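# Assemble two printed parts to match the displayed sample

## Task

Join the two 3D-printed parts so they match the assembled sample on the stand. The sample is for reference only and is not one of the parts to use. The assembly must stay correct with the robot let go, and nothing may end up off the table.

## Robot and tools

Robot: two 6-joint arms, left_arm and right_arm, each with a parallel two-finger gripper and a wrist camera. Measured base positions in the scene frame: left_arm (-0.023, +0.303, +0.049) m, right_arm (+0.016, -0.267, +0.048) m, both nearly unrotated (right yawed about -0.044 rad).

Frames: the scene frame has its origin at table-top height, halfway between the nominal bases. +x points out over the table, +z up, and left_arm sits on the +y side. Arm names do not match image left/right. Each arm's end_effector_position (metres) and end_effector_quat_wxyz are in that arm's own base frame. The position is the point between the finger pads, about 1 cm short of the tips. Fingers point along the gripper's +z and open along its y. Reported hand poses can be off by a few cm. Fixed cameras and the table use the scene frame.

A row is always 14 numbers: left_arm waist, shoulder, elbow, wrist pitch, wrist yaw, wrist roll, opening, then the same seven for right_arm. Both arms must be filled in even if only one moves. Joint numbers are absolute target angles in radians. Stated ranges: waist -2.618 to 3.054, shoulder 0 to 3.142, elbow 0 to 3.142, wrist pitch -1.571 to 1.571, wrist yaw -1.571 to 1.571, wrist roll -2.094 to 2.094. Real ends may differ by up to 0.059 rad; a target beyond that margin that also lies further out than the current angle is refused. Opening is an absolute command from -1 (closed) to +1 (fully open). Sending 0 is a real command, so to keep a gripper unchanged resend its current command from Tool commands.

execute_actions(actions, cameras): actions is a list of actions; each action is a list of up to 15 rows, one per 1/30 s step, and a short action repeats its last row to fill 15 steps. Each action lasts 0.5 s. Per step, a joint's target is kept within 0.339 rad of its measured angle for the first three joints and 2.2 rad for the wrist joints. If the targets would carry the gripper over 200 mm from where it is, that arm's targets are shrunk toward the current angles. cameras: list of names, ["all"] or []; images come by default only with an empty actions list. Such results also list joint positions at some steps.

move(target, speed, blend, opening_speed, grip_force, blocking, cameras): target is one 14-number row or a list of up to 15 rows, all absolute joint angles plus openings; all joints interpolate together, so hands travel on curves, without avoiding obstacles or the other arm. speed: rad/s of the joint with the farthest to go, 0.01 to 12.57, default 0.5; one value or one per target. blend: rad, corner rounding at intermediate targets, 0 means stop at each. opening_speed: rate of opening change per second, at least 0.2; use a slow rate for fragile parts. grip_force: newtons per finger pad, 10 to 50 (full, the start value), one value or one per arm; it persists, and lower values close slowly. blocking=false returns after about 0.5 s while the move continues; a new move replaces it. The whole list shares a 10 s budget. The result adds a "move:" line: done, off_target (resting more than 0.035 rad from a target), moving, held or fault, possibly with limits=held. done does not mean no contact.

wait(seconds 0 to 10, cameras): robot holds its last command; a running move continues. stop(cameras): brakes the current move. zoom_image(camera, region): camera is cam_high, cam_bench, cam_left_wrist or cam_right_wrist; region [x0, y0, x1, y1] in pixels of that camera's latest image, origin top-left, at most 504 by 504. read_manual(section="licences") gives licence text only. finished_scene(scene=1) ends the scene permanently.

Cameras are all 672x504; calibrations were given but may be a little off, wrist ones lag during motion.

Result lines: Joint positions (six angles in rad, then finger-pad gap in m, 0.094 fully open); Joint velocities (may read "within noise" or be omitted); Joint targets (what the joints are now driven toward; resend to hold still); Tool commands; grip_measured (finger opening on the command scale; on a hard part it reads a bit narrower than the part); joint torques (includes arm weight, positive toward larger angle, first three wrap at ±28 N m); motor temperatures. "joint sent to its limit" means a joint was driven to its real end. "joint command not followed" means the clearance check altered that arm's targets. MOTOR HOT appears at 75 °C; at 90 °C an over-temperature fault folds that arm and it stays idle; at 100 °C it goes limp. Holding loads, long reach or pushing into unreachable poses heats motors.

Grip: pad force rises about 1 N per 0.001 below first touch, then jumps to the force limit; to release, command well above grip_measured.

Avoid: dropping or releasing moving parts, letting anything fall far or leave the table, fast impacts, hard presses, any arm-to-arm contact (including one gripper closing on the other's fingers), and loading the wrist-camera cables. Any arm stop costs. Touches are harder at higher speed and with targets further past contact; commanding the measured Joint positions relieves a press.

Each tool is called as name([rows], argument=value, ...), one row to a line, values as JSON.

## Session

execute_actions(actions=[])

Scene clock: 0.00 s.
left_arm: end_effector_position=(+0.3971, +0.0405, +0.1075) grip_measured=+1.000 end_effector_quat_wxyz=(+0.584, -0.102, +0.804, +0.038) | right_arm: end_effector_position=(+0.3946, -0.0023, +0.1277) grip_measured=+1.000 end_effector_quat_wxyz=(+0.631, +0.010, +0.775, -0.002)
Joint positions: left_arm=[0.03 1.506 0.38 0.801 -0.153 -0.112 0.094] | right_arm=[-0.002 1.494 0.317 0.974 0.014 0.012 0.094]
Joint velocities: within noise
Joint torques (N m): no reading
Motor temperatures (°C): left_arm=[32 38 48 47 33 28 29] | right_arm=[30 38 39 40 32 29 32]
Heat: left arm: 48 °C; right arm: 40 °C.
Joint targets: left_arm=[0.030 1.500 0.386 0.796 -0.154 -0.114] | right_arm=[-0.002 1.484 0.328 0.983 0.014 0.012]
Tool commands: left_gripper/opening=+1.0 right_gripper/opening=+1.0

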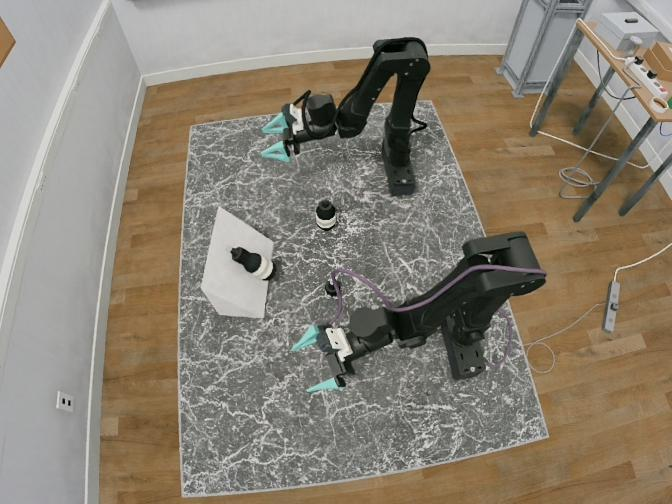

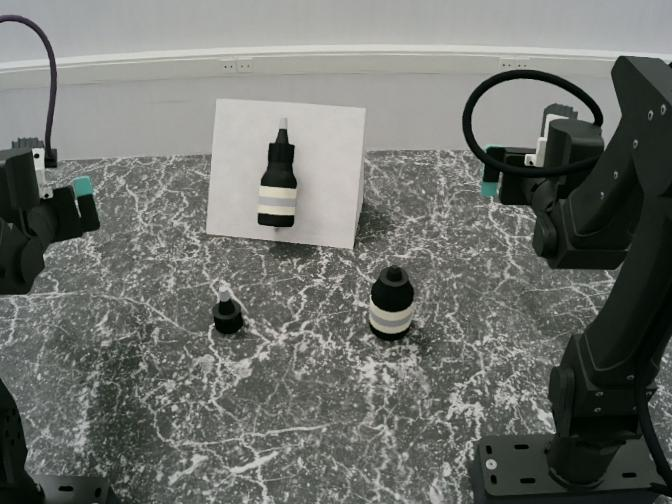

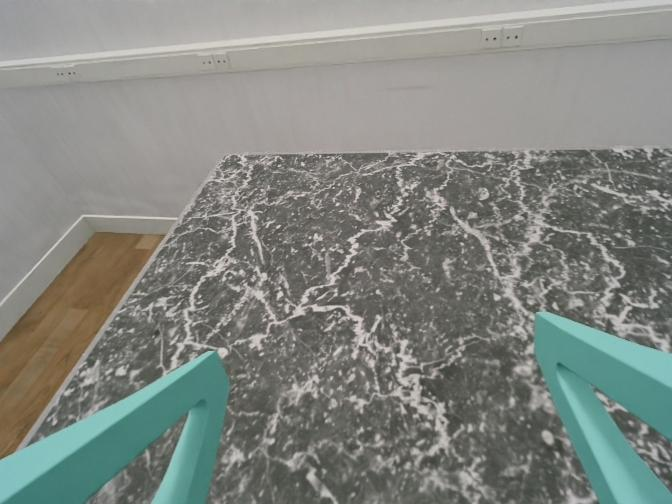

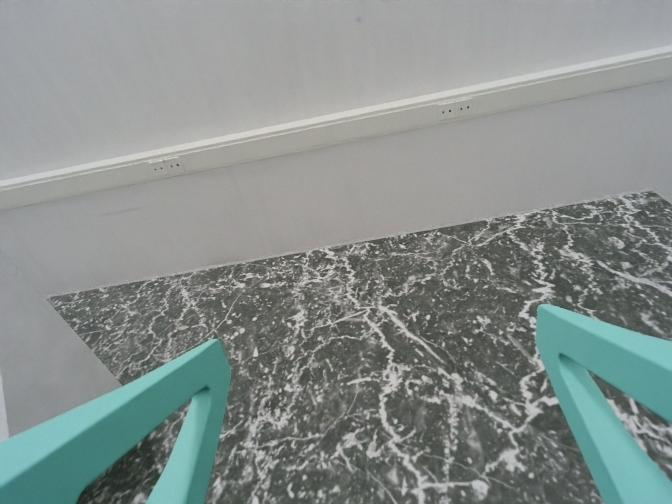

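zoom_image(camera="cam_bench", region=[200, 100, 440, 350])

zoom_image(camera="cam_high", region=[190, 180, 370, 320])

zoom_image(camera="cam_bench", region=[195, 270, 265, 345])

zoom_image(camera="cam_bench", region=[350, 250, 430, 350])

Scaled by 2.016 from the camera's 672x504 image, which has a finer 960x720 frame.

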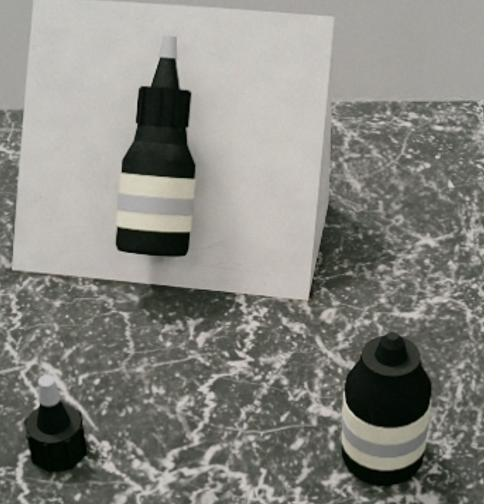

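Scaled by 2.800 from the camera's 672x504 image, which has a finer 960x720 frame.

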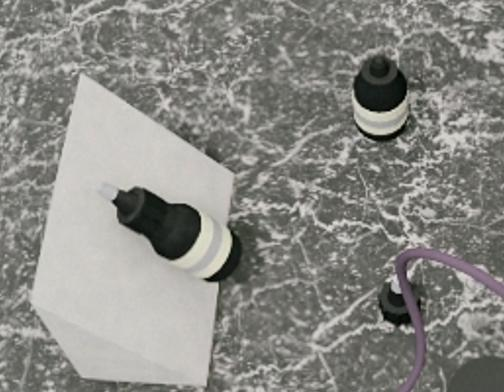

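Scaled by 6.720 from the camera's 672x504 image, which has a finer 960x720 frame.

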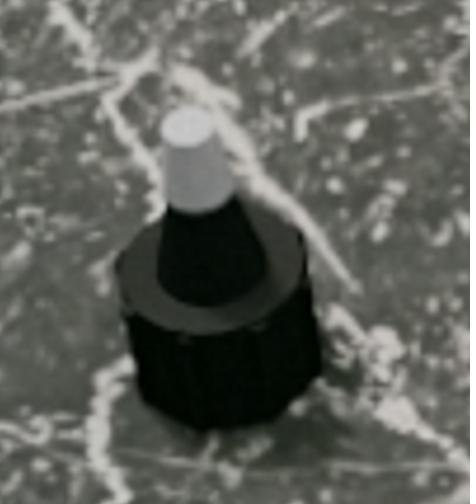

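Scaled by 5.040 from the camera's 672x504 image, which has a finer 960x720 frame.

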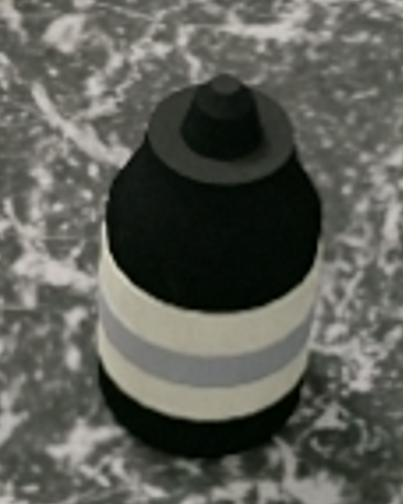

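move([
  [0.03,1.886,1.534,-1.219,0,0,1,-0.6,1.484,0.328,0.983,0.014,0.012,1],
  [-0.547,1.886,1.534,-1.219,0,0,1,-0.6,1.484,0.328,0.983,0.014,0.012,1],
], speed=0.9, blend=0.1, cameras=["all"])

Scene clock: 88.70 s.
left_arm: end_effector_position=(+0.2984, -0.1820, +0.0885) grip_measured=+1.000 end_effector_quat_wxyz=(+0.002, +0.270, +0.963, +0.001) | right_arm: end_effector_position=(+0.3259, -0.2225, +0.1277) grip_measured=+1.000 end_effector_quat_wxyz=(+0.603, +0.236, +0.739, -0.186)
Joint positions: left_arm=[-0.552 1.874 1.508 -1.202 -0.003 -0.005 0.094] | right_arm=[-0.595 1.494 0.317 0.974 0.014 0.012 0.094]
Joint torques (N m): left_arm=[0.43 -8.34 8.35 0.19 0.02 0.06] | right_arm=[-0.44 -6.65 6.38 2.43 -0.04 -0.04]
Motor temperatures (°C): left_arm=[31 38 50 53 32 28 28] | right_arm=[30 38 39 45 31 29 32]
Heat: left arm: 53 °C; right arm: 45 °C.
Joint targets: left_arm=[-0.547 1.886 1.534 -1.219 0.000 0.000] | right_arm=[-0.600 1.484 0.328 0.983 0.014 0.012]
move: done
camera_calibration:
cam_left_wrist: T_world_to_cam=[[-0.664291, -0.74477, -0.063529, 0.0779954], [-0.688553, 0.576637, 0.439755, 0.302548], [-0.290883, 0.335868, -0.895868, 0.33903], [0, 0, 0, 1]] pos_world=[0.35875, -0.230241, 0.175634]
cam_right_wrist: T_world_to_cam=[[-0.551573, -0.811055, -0.194826, 0.0353755], [-0.407521, 0.465818, -0.785455, 0.365791], [0.727801, -0.35384, -0.587454, -0.130235], [0, 0, 0, 1]] pos_world=[0.263365, -0.187783, 0.217697]

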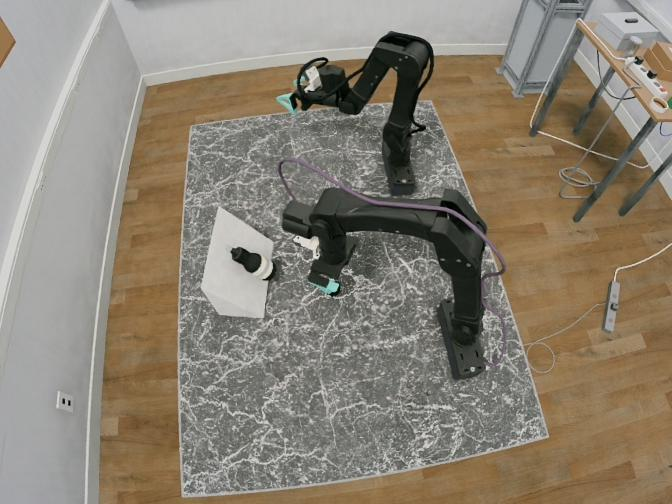

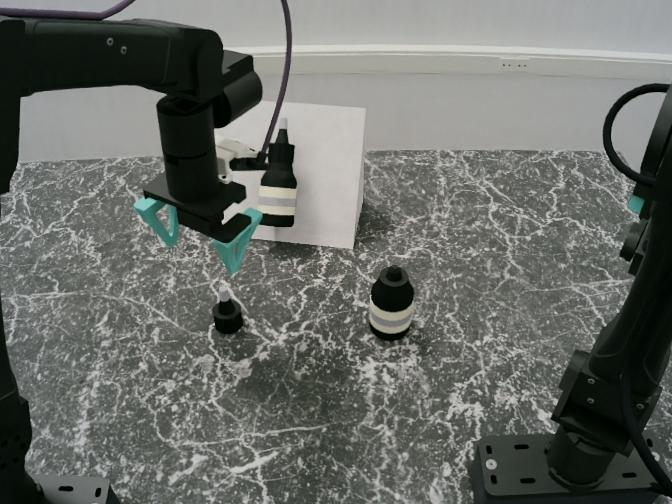

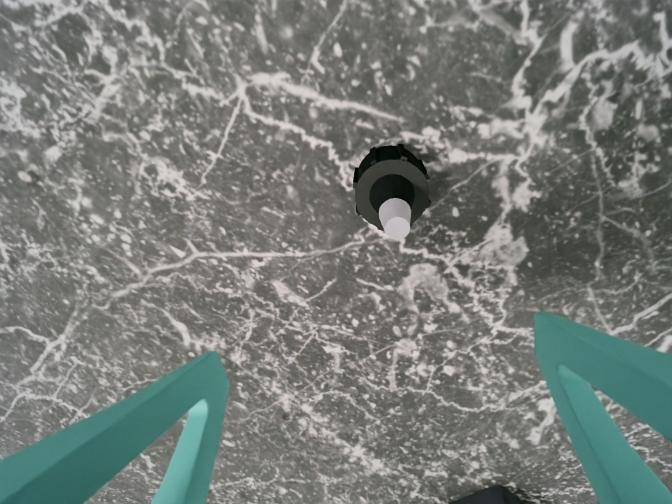

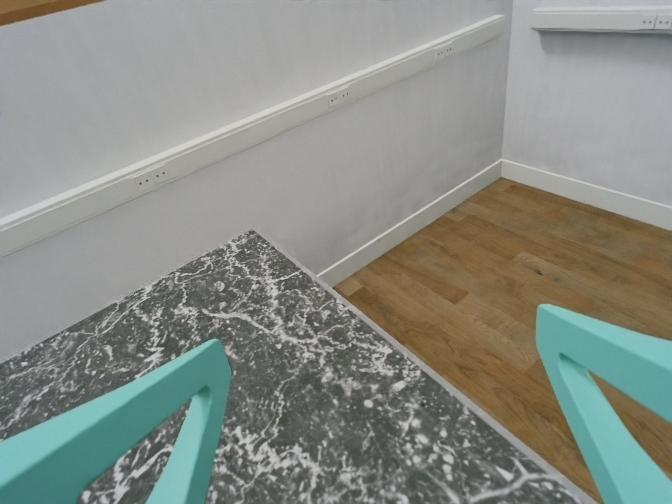

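zoom_image(camera="cam_left_wrist", region=[320, 120, 470, 260])

zoom_image(camera="cam_bench", region=[130, 170, 280, 345])

Scaled by 3.360 from the camera's 672x504 image, which has a finer 960x720 frame.

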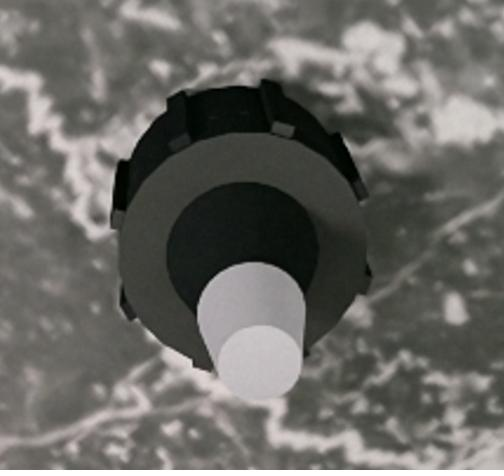

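Scaled by 2.880 from the camera's 672x504 image, which has a finer 960x720 frame.

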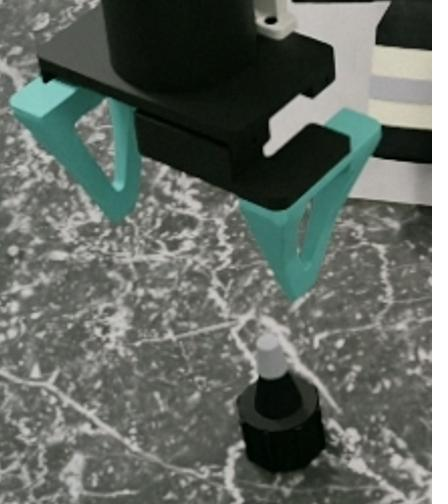

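move([
  [-0.589,1.934,1.545,-1.185,0,0,1,-0.6,1.484,0.328,0.983,0.014,0.012,1],
  [-0.589,1.989,1.395,-0.980,0,0,1,-0.6,1.484,0.328,0.983,0.014,0.012,1],
], speed=0.4, cameras=["cam_left_wrist","cam_bench"])

zoom_image(camera="cam_bench", region=[130, 200, 280, 350])

Scene clock: 124.70 s.
left_arm: end_effector_position=(+0.3023, -0.1991, +0.0269) grip_measured=+1.000 end_effector_quat_wxyz=(-0.002, +0.286, +0.958, +0.002) | right_arm: end_effector_position=(+0.3259, -0.2225, +0.1277) grip_measured=+1.000 end_effector_quat_wxyz=(+0.603, +0.236, +0.739, -0.186)
Joint positions: left_arm=[-0.586 1.98 1.404 -0.998 -0.002 -0.005 0.094] | right_arm=[-0.595 1.494 0.317 0.974 0.014 0.012 0.094]
Joint torques (N m): left_arm=[-0.21 -9.26 5.44 0.47 0.02 0.06] | right_arm=[-0.39 -6.67 6.37 2.42 -0.05 -0.02]
Motor temperatures (°C): left_arm=[31 38 51 47 31 28 28] | right_arm=[30 38 39 45 31 28 32]
Heat: left arm: 51 °C; right arm: 45 °C.
Joint targets: left_arm=[-0.589 1.989 1.395 -0.980 0.000 0.000] | right_arm=[-0.600 1.484 0.328 0.983 0.014 0.012]
move: done
camera_calibration:
cam_left_wrist: T_world_to_cam=[[-0.689876, -0.721276, -0.0619004, 0.0763331], [-0.66556, 0.598295, 0.446175, 0.339292], [-0.284781, 0.349004, -0.892802, 0.291435], [0, 0, 0, 1]] pos_world=[0.361475, -0.249652, 0.113535]
Images, in order (width x height): cam_bench 672x504, cam_left_wrist 672x504.

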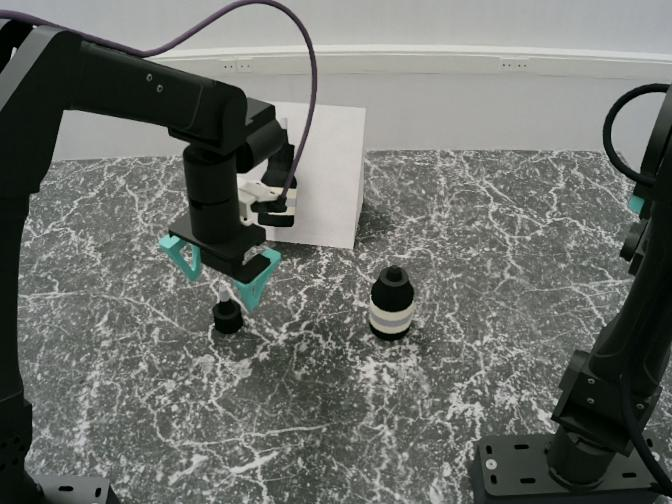

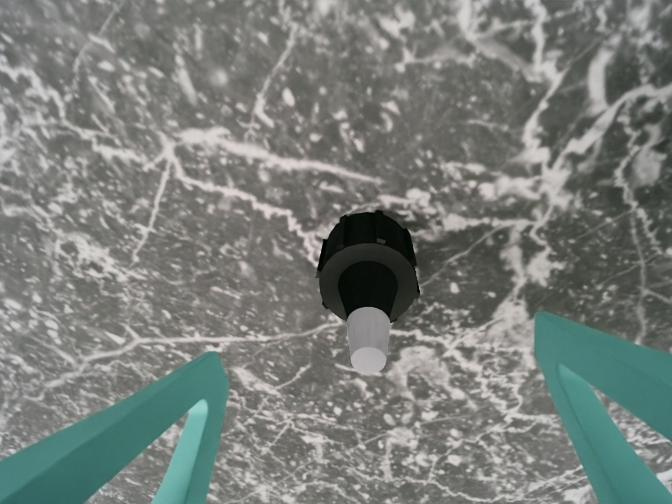

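Scaled by 3.360 from the camera's 672x504 image, which has a finer 960x720 frame.

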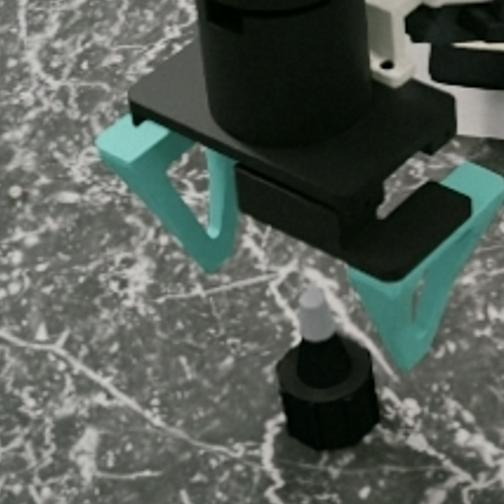

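move(target=[-0.580,2.065,1.294,-0.806,0,0,1,-0.6,1.484,0.328,0.983,0.014,0.012,1], speed=0.15, cameras=["cam_left_wrist","cam_bench"])

zoom_image(camera="cam_bench", region=[130, 200, 280, 350])

Scene clock: 147.33 s.
left_arm: end_effector_position=(+0.3025, -0.1992, -0.0199) grip_measured=+1.000 end_effector_quat_wxyz=(+0.000, +0.286, +0.958, +0.001) | right_arm: end_effector_position=(+0.3259, -0.2225, +0.1277) grip_measured=+1.000 end_effector_quat_wxyz=(+0.603, +0.236, +0.739, -0.186)
Joint positions: left_arm=[-0.586 2.051 1.305 -0.826 -0.002 -0.005 0.094] | right_arm=[-0.595 1.494 0.317 0.974 0.014 0.012 0.094]
Joint torques (N m): left_arm=[0.54 -9.05 4.9 0.51 0.01 0.06] | right_arm=[-0.42 -6.71 6.39 2.42 -0.04 -0.02]
Heat: left arm: 48 °C; right arm: 45 °C.
Joint targets: left_arm=[-0.580 2.065 1.294 -0.806 0.000 0.000] | right_arm=[-0.600 1.484 0.328 0.983 0.014 0.012]
move: done
camera_calibration:
cam_left_wrist: T_world_to_cam=[[-0.689715, -0.721372, -0.0625759, 0.0734175], [-0.666953, 0.599277, 0.442765, 0.361015], [-0.281898, 0.347117, -0.894451, 0.248516], [0, 0, 0, 1]] pos_world=[0.361474, -0.249651, 0.0670346]
Images, in order (width x height): cam_bench 672x504, cam_left_wrist 672x504.

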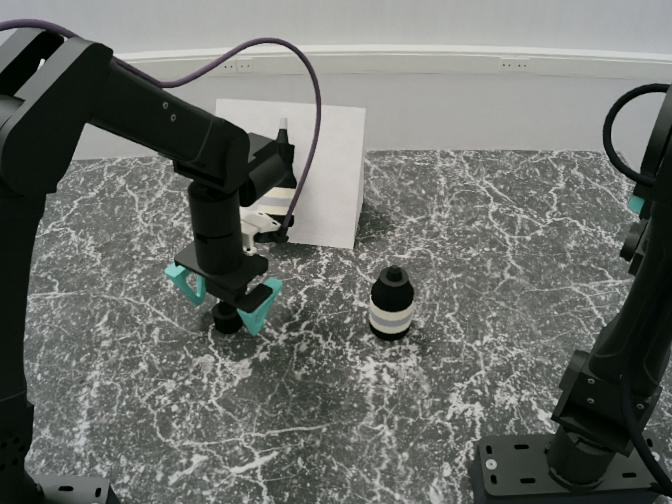

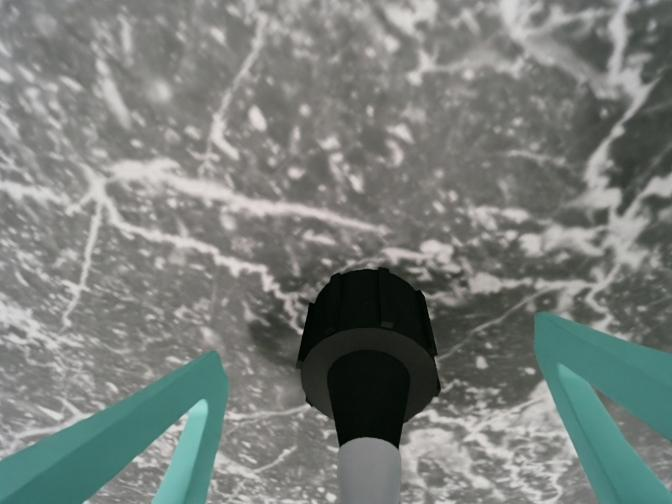

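Scaled by 3.360 from the camera's 672x504 image, which has a finer 960x720 frame.

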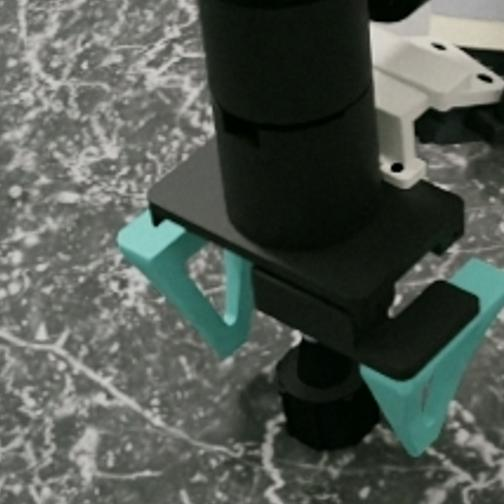

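move([
  [-0.574,2.082,1.307,-0.802,0,0,1,-0.6,1.484,0.328,0.983,0.014,0.012,1],
  [-0.574,2.082,1.307,-0.802,0,0,-0.4,-0.6,1.484,0.328,0.983,0.014,0.012,1],
], speed=0.1, opening_speed=0.5, grip_force=30, cameras=["cam_left_wrist","cam_bench"])

zoom_image(camera="cam_bench", region=[130, 200, 280, 350])

Scene clock: 165.60 s.
left_arm: end_effector_position=(+0.3028, -0.1968, -0.0251) grip_measured=-0.224 end_effector_quat_wxyz=(-0.005, +0.284, +0.959, +0.003) | right_arm: end_effector_position=(+0.3259, -0.2225, +0.1277) grip_measured=+1.000 end_effector_quat_wxyz=(+0.603, +0.236, +0.739, -0.186)
Joint positions: left_arm=[-0.58 2.066 1.305 -0.821 -0.002 -0.005 0.036] | right_arm=[-0.595 1.494 0.317 0.974 0.014 0.012 0.094]
Joint torques (N m): left_arm=[0.53 -8.98 5.79 0.5 0.02 0.06] | right_arm=[-0.43 -6.67 6.38 2.43 -0.05 -0.04]
Heat: left arm: 48 °C; right arm: 45 °C.
Joint targets: left_arm=[-0.574 2.082 1.307 -0.802 0.000 0.000] | right_arm=[-0.600 1.484 0.328 0.983 0.014 0.012]
grip_force (N): 30, 30
move: done
camera_calibration:
cam_left_wrist: T_world_to_cam=[[-0.685842, -0.725225, -0.0605804, 0.0731799], [-0.666471, 0.592477, 0.452535, 0.360819], [-0.292297, 0.350742, -0.889687, 0.247038], [0, 0, 0, 1]] pos_world=[0.362874, -0.247352, 0.060936]
Images, in order (width x height): cam_bench 672x504, cam_left_wrist 672x504.

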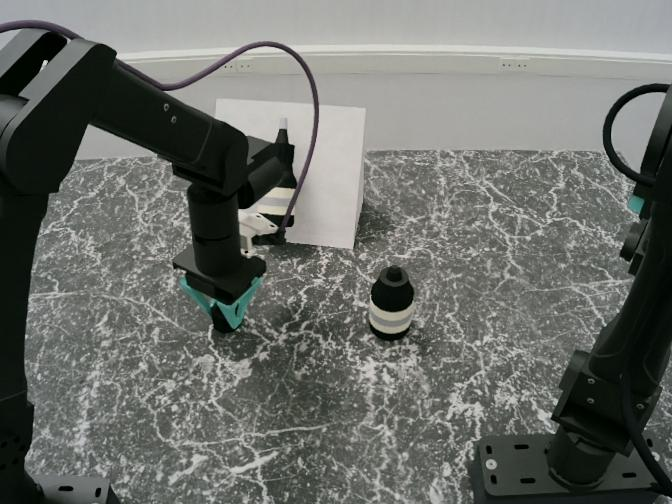

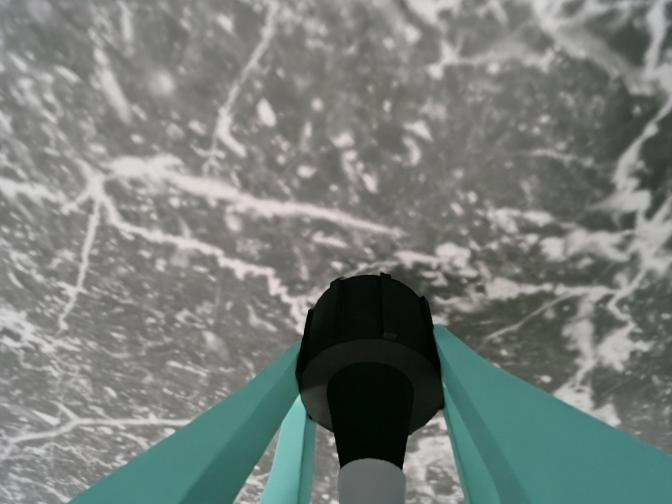

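Scaled by 3.360 from the camera's 672x504 image, which has a finer 960x720 frame.

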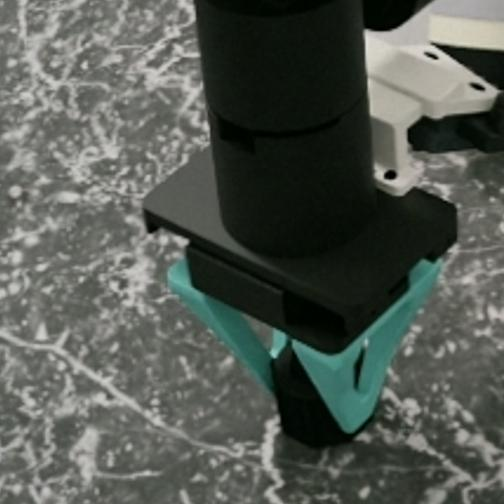

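move([
  [-0.58,1.918,1.692,-1.345,0,0,-0.4,-0.6,1.484,0.328,0.983,0.014,0.012,1],
  [0.1,1.918,1.692,-1.345,0,0,-0.4,-0.6,1.641,1.474,-1.404,0,0,1],
  [0.1,1.918,1.692,-1.345,0,0,-0.4,0.63,1.641,1.474,-1.404,0,0,1],
], speed=[0.25,0.8,0.5], cameras=["all"])

Scene clock: 207.93 s.
left_arm: end_effector_position=(+0.3579, +0.0372, +0.1041) grip_measured=-0.226 end_effector_quat_wxyz=(-0.017, -0.052, +0.998, +0.000) | right_arm: end_effector_position=(+0.2293, +0.1687, +0.1438) grip_measured=+1.000 end_effector_quat_wxyz=(-0.007, -0.306, +0.952, -0.002)
Joint positions: left_arm=[0.1 1.946 1.667 -1.327 -0.002 -0.005 0.036] | right_arm=[0.631 1.633 1.441 -1.393 0 0.008 0.094]
Joint torques (N m): left_arm=[0.05 -11.93 8.27 0.1 0.01 0.06] | right_arm=[-0.03 -7.27 8.83 0.32 -0.05 -0.11]
Heat: left arm: 48 °C; right arm: 44 °C.
Joint targets: left_arm=[0.100 1.918 1.692 -1.345 0.000 0.000] | right_arm=[0.630 1.641 1.474 -1.404 0.000 0.000]
grip_force (N): 30, 30
move: done
camera_calibration:
cam_left_wrist: T_world_to_cam=[[-0.0788027, -0.995287, -0.0565171, 0.0807933], [-0.880042, 0.0428212, 0.47296, 0.295127], [-0.468311, 0.087008, -0.879269, 0.367756], [0, 0, 0, 1]] pos_world=[0.438316, 0.0357771, 0.188339]
cam_right_wrist: T_world_to_cam=[[0.427252, -0.902828, -0.0485563, 0.0724443], [-0.801663, -0.403117, 0.441399, 0.217406], [-0.418081, -0.149663, -0.895996, 0.360616], [0, 0, 0, 1]] pos_world=[0.294101, 0.207016, 0.230665]

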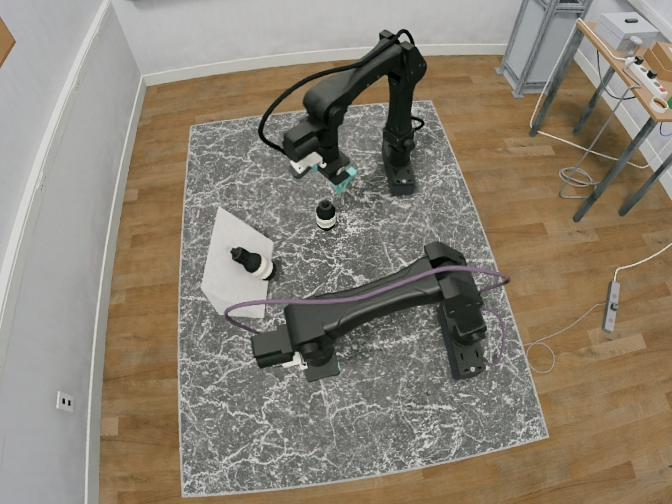

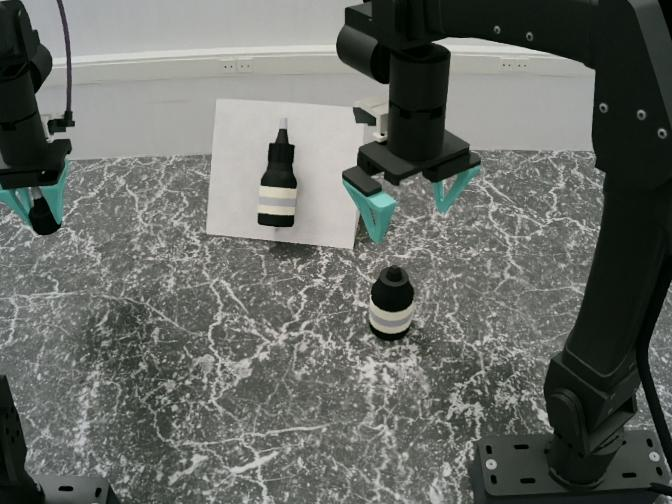

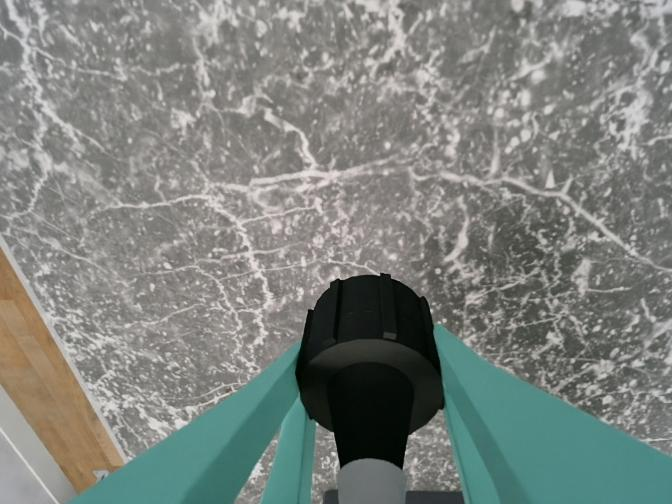

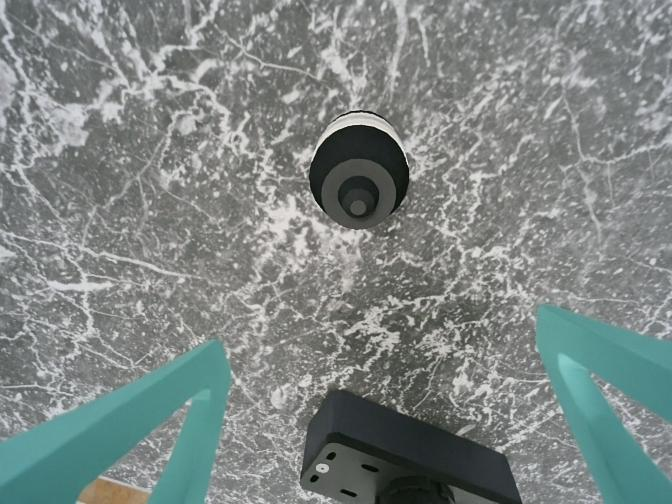

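zoom_image(camera="cam_right_wrist", region=[290, 95, 430, 245])

Scaled by 3.360 from the camera's 672x504 image, which has a finer 960x720 frame.

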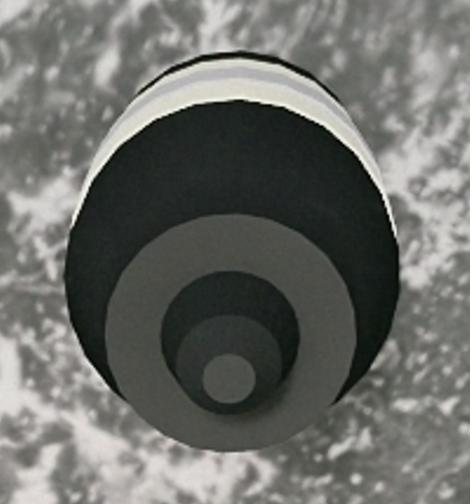

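move([
  [0.1,1.918,1.692,-1.345,0,0,-0.4,0.641,1.677,1.395,-1.289,0,0,1],
  [0.1,1.918,1.692,-1.345,0,0,-0.4,0.641,1.713,1.194,-1.052,0,0,1],
], speed=0.3, cameras=["cam_bench","cam_right_wrist"])

Scene clock: 234.27 s.
left_arm: end_effector_position=(+0.3579, +0.0372, +0.1041) grip_measured=-0.226 end_effector_quat_wxyz=(-0.017, -0.052, +0.998, +0.000) | right_arm: end_effector_position=(+0.2379, +0.1767, +0.0619) grip_measured=+1.000 end_effector_quat_wxyz=(-0.006, -0.309, +0.951, -0.002)
Joint positions: left_arm=[0.1 1.946 1.667 -1.327 -0.002 -0.005 0.036] | right_arm=[0.635 1.711 1.199 -1.072 0 0.008 0.094]
Joint torques (N m): left_arm=[0.05 -11.93 8.27 0.1 0.01 0.06] | right_arm=[0.53 -8.5 5.48 0.73 -0.04 -0.1]
Motor temperatures (°C): left_arm=[30 41 50 41 31 28 28] | right_arm=[29 37 41 39 30 28 32]
Heat: left arm: 50 °C; right arm: 41 °C.
Joint targets: left_arm=[0.100 1.918 1.692 -1.345 0.000 0.000] | right_arm=[0.641 1.713 1.194 -1.052 0.000 0.000]
grip_force (N): 30, 30
move: done
camera_calibration:
cam_right_wrist: T_world_to_cam=[[0.431468, -0.900813, -0.0486873, 0.0706707], [-0.800024, -0.407017, 0.440793, 0.264072], [-0.416889, -0.151237, -0.896287, 0.292009], [0, 0, 0, 1]] pos_world=[0.302507, 0.215306, 0.148764]
Images, in order (width x height): cam_bench 672x504, cam_right_wrist 672x504.

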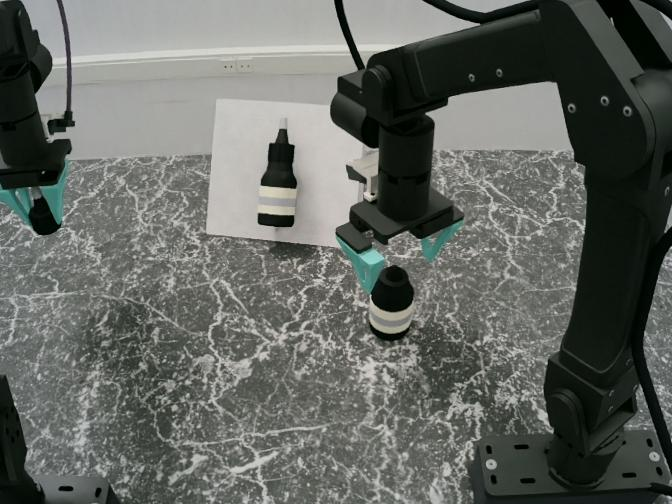

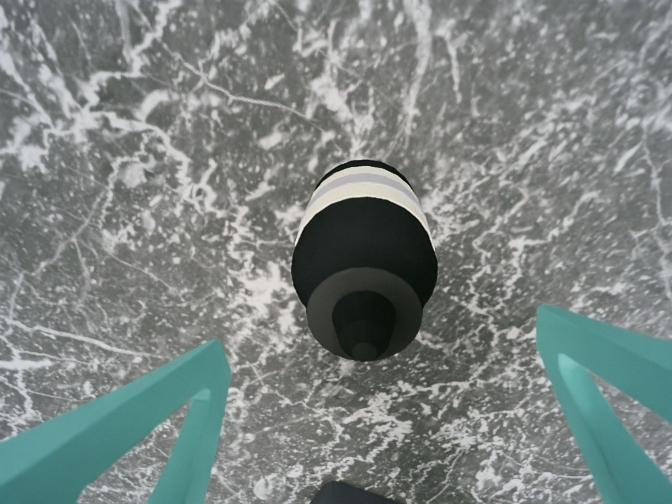

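move([
  [0.1,1.918,1.692,-1.345,0,0,-0.4,0.646,1.798,1.050,-0.820,0,0,1],
  [0.1,1.918,1.692,-1.345,0,0,-0.4,0.646,1.798,1.050,-0.820,0,0,0.0],
], speed=0.15, opening_speed=0.4, cameras=["cam_bench","cam_right_wrist"])

zoom_image(camera="cam_bench", region=[330, 200, 480, 350])

Scene clock: 249.53 s.
left_arm: end_effector_position=(+0.3579, +0.0372, +0.1041) grip_measured=-0.226 end_effector_quat_wxyz=(-0.017, -0.052, +0.998, +0.000) | right_arm: end_effector_position=(+0.2383, +0.1792, +0.0054) grip_measured=+0.143 end_effector_quat_wxyz=(-0.003, -0.311, +0.950, +0.000)
Joint positions: left_arm=[0.1 1.946 1.667 -1.327 -0.002 -0.005 0.036] | right_arm=[0.641 1.793 1.056 -0.84 -0.001 0.008 0.054]
Joint torques (N m): left_arm=[0.06 -11.92 8.27 0.1 0.01 0.06] | right_arm=[0.47 -8.64 5.03 0.74 -0.04 -0.08]
Heat: left arm: 50 °C; right arm: 39 °C.
Joint targets: left_arm=[0.100 1.918 1.692 -1.345 0.000 0.000] | right_arm=[0.646 1.798 1.050 -0.820 0.000 0.000]
grip_force (N): 30, 30
move: done
camera_calibration:
cam_right_wrist: T_world_to_cam=[[0.436501, -0.89825, -0.051117, 0.0683324], [-0.799981, -0.413492, 0.434804, 0.291497], [-0.411699, -0.1489, -0.899073, 0.240356], [0, 0, 0, 1]] pos_world=[0.302319, 0.2177, 0.0928469]
Images, in order (width x height): cam_bench 672x504, cam_right_wrist 672x504.

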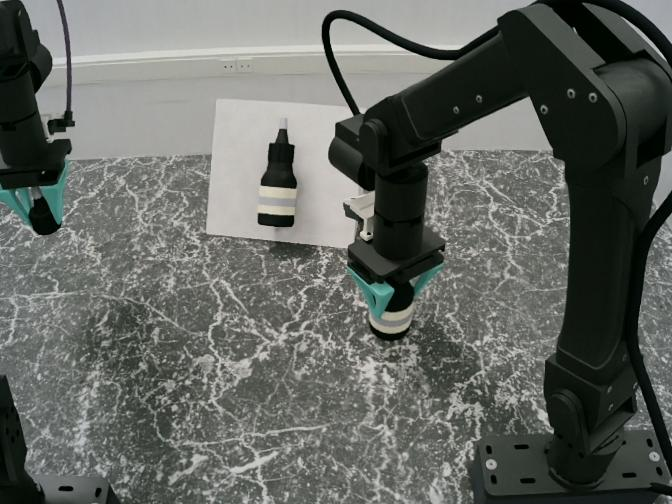

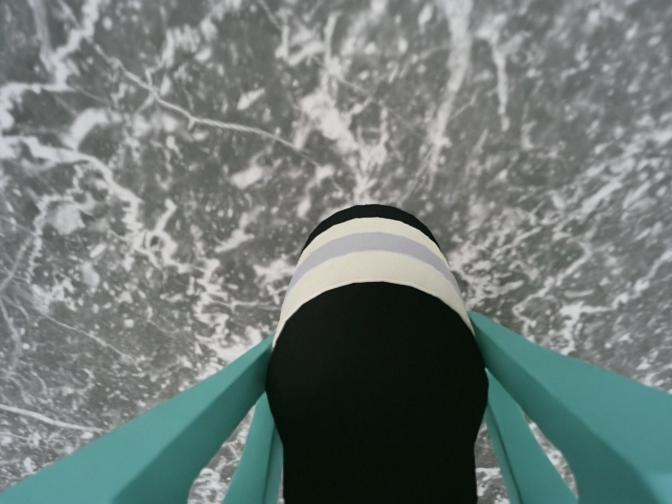

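Scaled by 3.360 from the camera's 672x504 image, which has a finer 960x720 frame.

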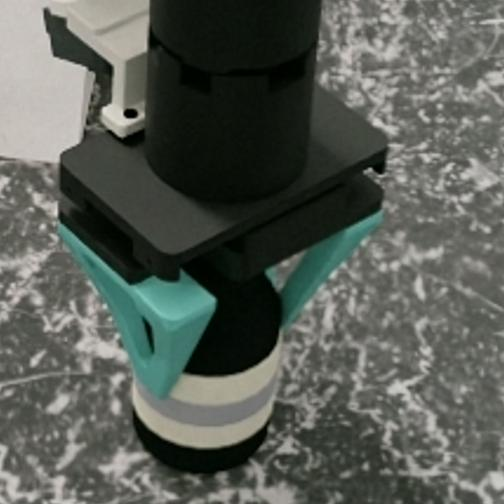

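move([
  [0.1,1.918,1.692,-1.345,0,0,-0.4,0.646,1.715,1.215,-1.05,0,0,0.0],
  [0.1,1.918,1.692,-1.345,0,0,-0.4,0.946,2.082,1.672,-1.15,0,0,0.0],
], speed=[0.2,0.3], cameras=["cam_bench","cam_right_wrist","cam_high"])

Scene clock: 261.53 s.
left_arm: end_effector_position=(+0.3579, +0.0372, +0.1041) grip_measured=-0.226 end_effector_quat_wxyz=(-0.017, -0.052, +0.998, +0.000) | right_arm: end_effector_position=(+0.2272, +0.3178, +0.0445) grip_measured=+0.143 end_effector_quat_wxyz=(-0.010, -0.452, +0.892, -0.004)
Joint positions: left_arm=[0.1 1.946 1.667 -1.327 -0.002 -0.005 0.036] | right_arm=[0.947 2.084 1.63 -1.138 -0.001 0.008 0.054]
Joint torques (N m): left_arm=[0.05 -11.93 8.27 0.1 0.01 0.06] | right_arm=[-0.08 -12.64 9.52 0.31 -0.04 -0.09]
Heat: left arm: 50 °C; right arm: 39 °C.
Joint targets: left_arm=[0.100 1.918 1.692 -1.345 0.000 0.000] | right_arm=[0.946 2.082 1.672 -1.150 0.000 0.000]
grip_force (N): 30, 30
move: off_target (right_arm); right_arm: the elbow is farthest, 0.042 rad from its target
camera_calibration:
cam_right_wrist: T_world_to_cam=[[0.686647, -0.72538, -0.0483686, 0.087799], [-0.634295, -0.630277, 0.447684, 0.353583], [-0.355226, -0.276721, -0.892883, 0.319112], [0, 0, 0, 1]] pos_world=[0.277346, 0.374848, 0.130883]
Images, in order (width x height): cam_high 672x504, cam_bench 672x504, cam_right_wrist 672x504.

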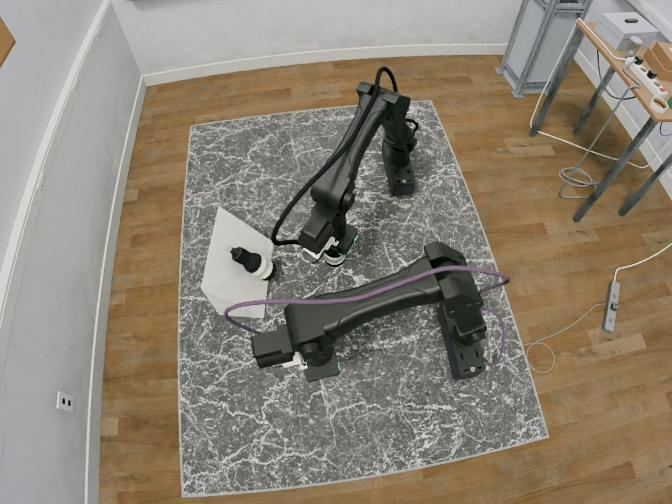

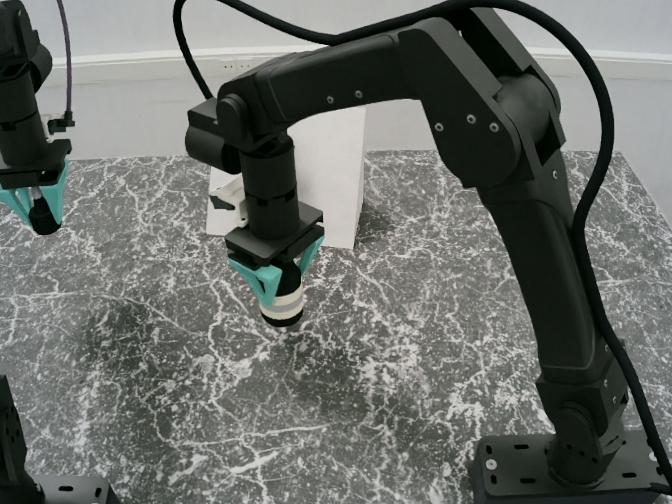

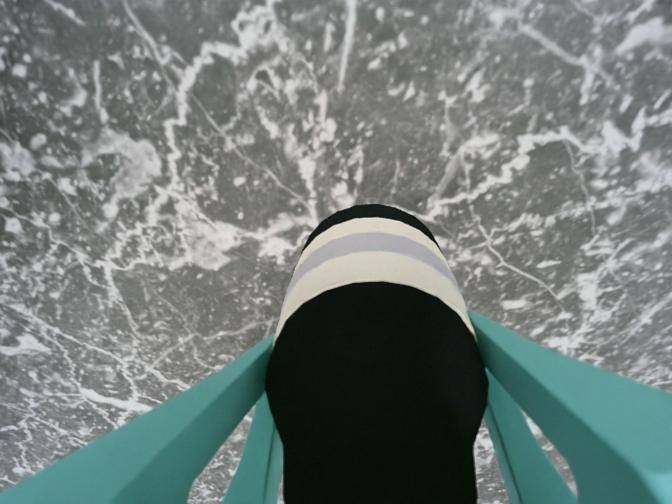

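move(target=[0.1,1.918,1.692,-1.345,0,0,-0.4,0.946,2.107,1.510,-0.967,0,0,0.0], speed=0.1, cameras=["cam_bench","cam_right_wrist"])

zoom_image(camera="cam_bench", region=[210, 210, 360, 360])

Scene clock: 271.57 s.
left_arm: end_effector_position=(+0.3579, +0.0372, +0.1041) grip_measured=-0.226 end_effector_quat_wxyz=(-0.017, -0.052, +0.998, +0.000) | right_arm: end_effector_position=(+0.2251, +0.3149, +0.0079) grip_measured=+0.143 end_effector_quat_wxyz=(-0.008, -0.453, +0.892, -0.003)
Joint positions: left_arm=[0.1 1.946 1.667 -1.327 -0.002 -0.005 0.036] | right_arm=[0.947 2.107 1.513 -0.994 -0.001 0.008 0.054]
Joint torques (N m): left_arm=[0.05 -11.93 8.27 0.1 0.01 0.07] | right_arm=[-0.03 -12.38 5.5 0.77 -0.04 -0.11]
Heat: left arm: 50 °C; right arm: 40 °C.
Joint targets: left_arm=[0.100 1.918 1.692 -1.345 0.000 0.000] | right_arm=[0.946 2.107 1.510 -0.967 0.000 0.000]
grip_force (N): 30, 30
move: done
camera_calibration:
cam_right_wrist: T_world_to_cam=[[0.686741, -0.725237, -0.0491751, 0.0852993], [-0.635433, -0.631802, 0.443904, 0.367605], [-0.353005, -0.2736, -0.894724, 0.283394], [0, 0, 0, 1]] pos_world=[0.275049, 0.371652, 0.0945725]
Images, in order (width x height): cam_bench 672x504, cam_right_wrist 672x504.

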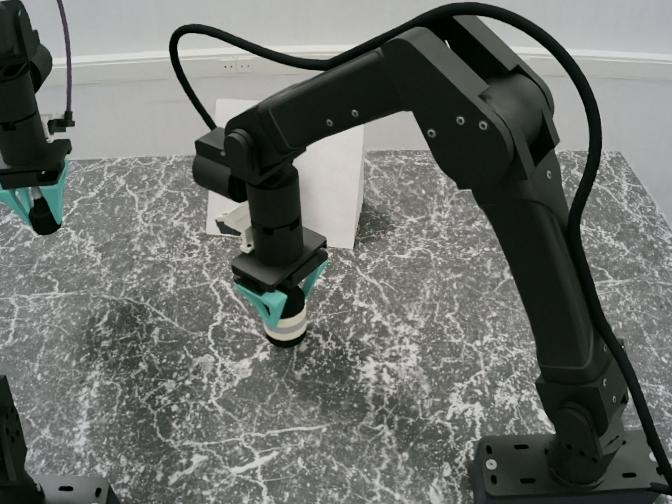

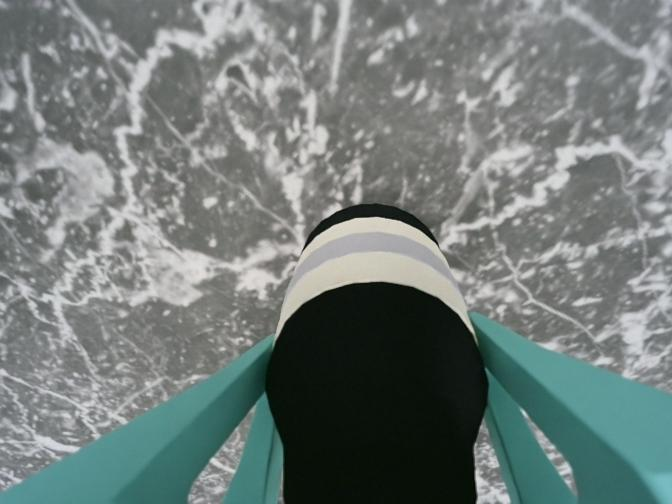

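Scaled by 3.360 from the camera's 672x504 image, which has a finer 960x720 frame.

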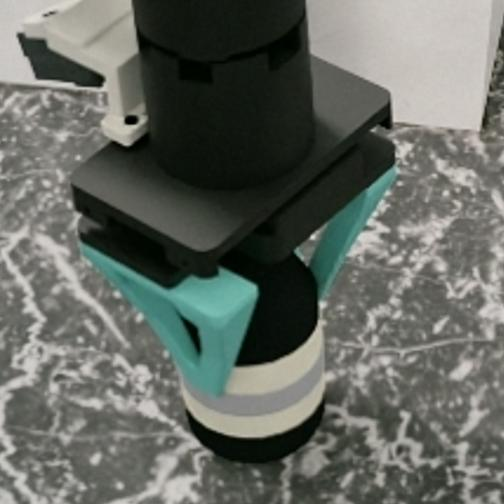

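move(target=[0.1,1.918,1.692,-1.345,0,0,-0.4,0.946,2.112,1.501,-0.953,0,0,0.0], speed=0.03, cameras=["cam_bench"])

zoom_image(camera="cam_bench", region=[210, 210, 360, 360])

Scene clock: 278.20 s.
left_arm: end_effector_position=(+0.3579, +0.0372, +0.1041) grip_measured=-0.226 end_effector_quat_wxyz=(-0.017, -0.052, +0.998, +0.000) | right_arm: end_effector_position=(+0.2251, +0.3148, +0.0075) grip_measured=+0.143 end_effector_quat_wxyz=(-0.008, -0.453, +0.892, -0.003)
Joint positions: left_arm=[0.1 1.946 1.667 -1.327 -0.002 -0.005 0.036] | right_arm=[0.947 2.107 1.512 -0.993 -0.001 0.008 0.054]
Joint torques (N m): left_arm=[0.05 -11.92 8.27 0.1 0.01 0.06] | right_arm=[-0.06 -11.95 4.94 0.93 -0.04 -0.08]
Heat: left arm: 50 °C; right arm: 40 °C.
Joint targets: left_arm=[0.100 1.918 1.692 -1.345 0.000 0.000] | right_arm=[0.946 2.112 1.501 -0.953 0.000 0.000]
grip_force (N): 30, 30
move: off_target (right_arm); right_arm: the wrist pitch is farthest, 0.040 rad from its target
Images, in order (width x height): cam_bench 672x504.

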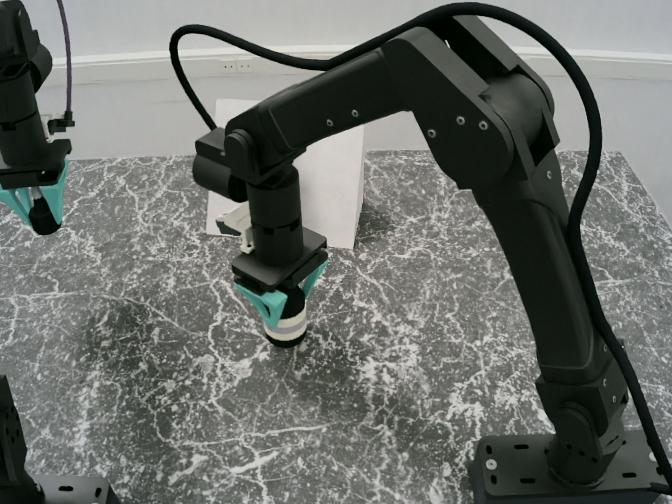

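Scaled by 3.360 from the camera's 672x504 image, which has a finer 960x720 frame.

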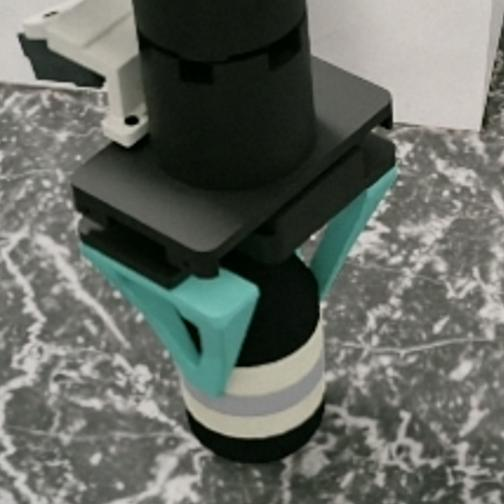

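move(target=[0.1,1.918,1.692,-1.345,0,0,-0.4,0.946,2.117,1.493,-0.940,0,0,0.0], speed=0.03)

Scene clock: 285.07 s.
left_arm: end_effector_position=(+0.3579, +0.0372, +0.1041) grip_measured=-0.226 end_effector_quat_wxyz=(-0.017, -0.052, +0.998, +0.000) | right_arm: end_effector_position=(+0.2249, +0.3146, +0.0071) grip_measured=+0.143 end_effector_quat_wxyz=(-0.008, -0.453, +0.892, -0.003)
Joint positions: left_arm=[0.1 1.946 1.667 -1.327 -0.002 -0.005 0.036] | right_arm=[0.947 2.107 1.51 -0.991 -0.001 0.008 0.054]
Joint torques (N m): left_arm=[0.05 -11.92 8.25 0.1 0.01 0.06] | right_arm=[-0.06 -11.49 4.4 1.08 -0.04 -0.09]
Heat: left arm: 50 °C; right arm: 41 °C.
Joint targets: left_arm=[0.100 1.918 1.692 -1.345 0.000 0.000] | right_arm=[0.946 2.117 1.493 -0.940 0.000 0.000]
grip_force (N): 30, 30
move: off_target (right_arm); right_arm: the wrist pitch is farthest, 0.051 rad from its target


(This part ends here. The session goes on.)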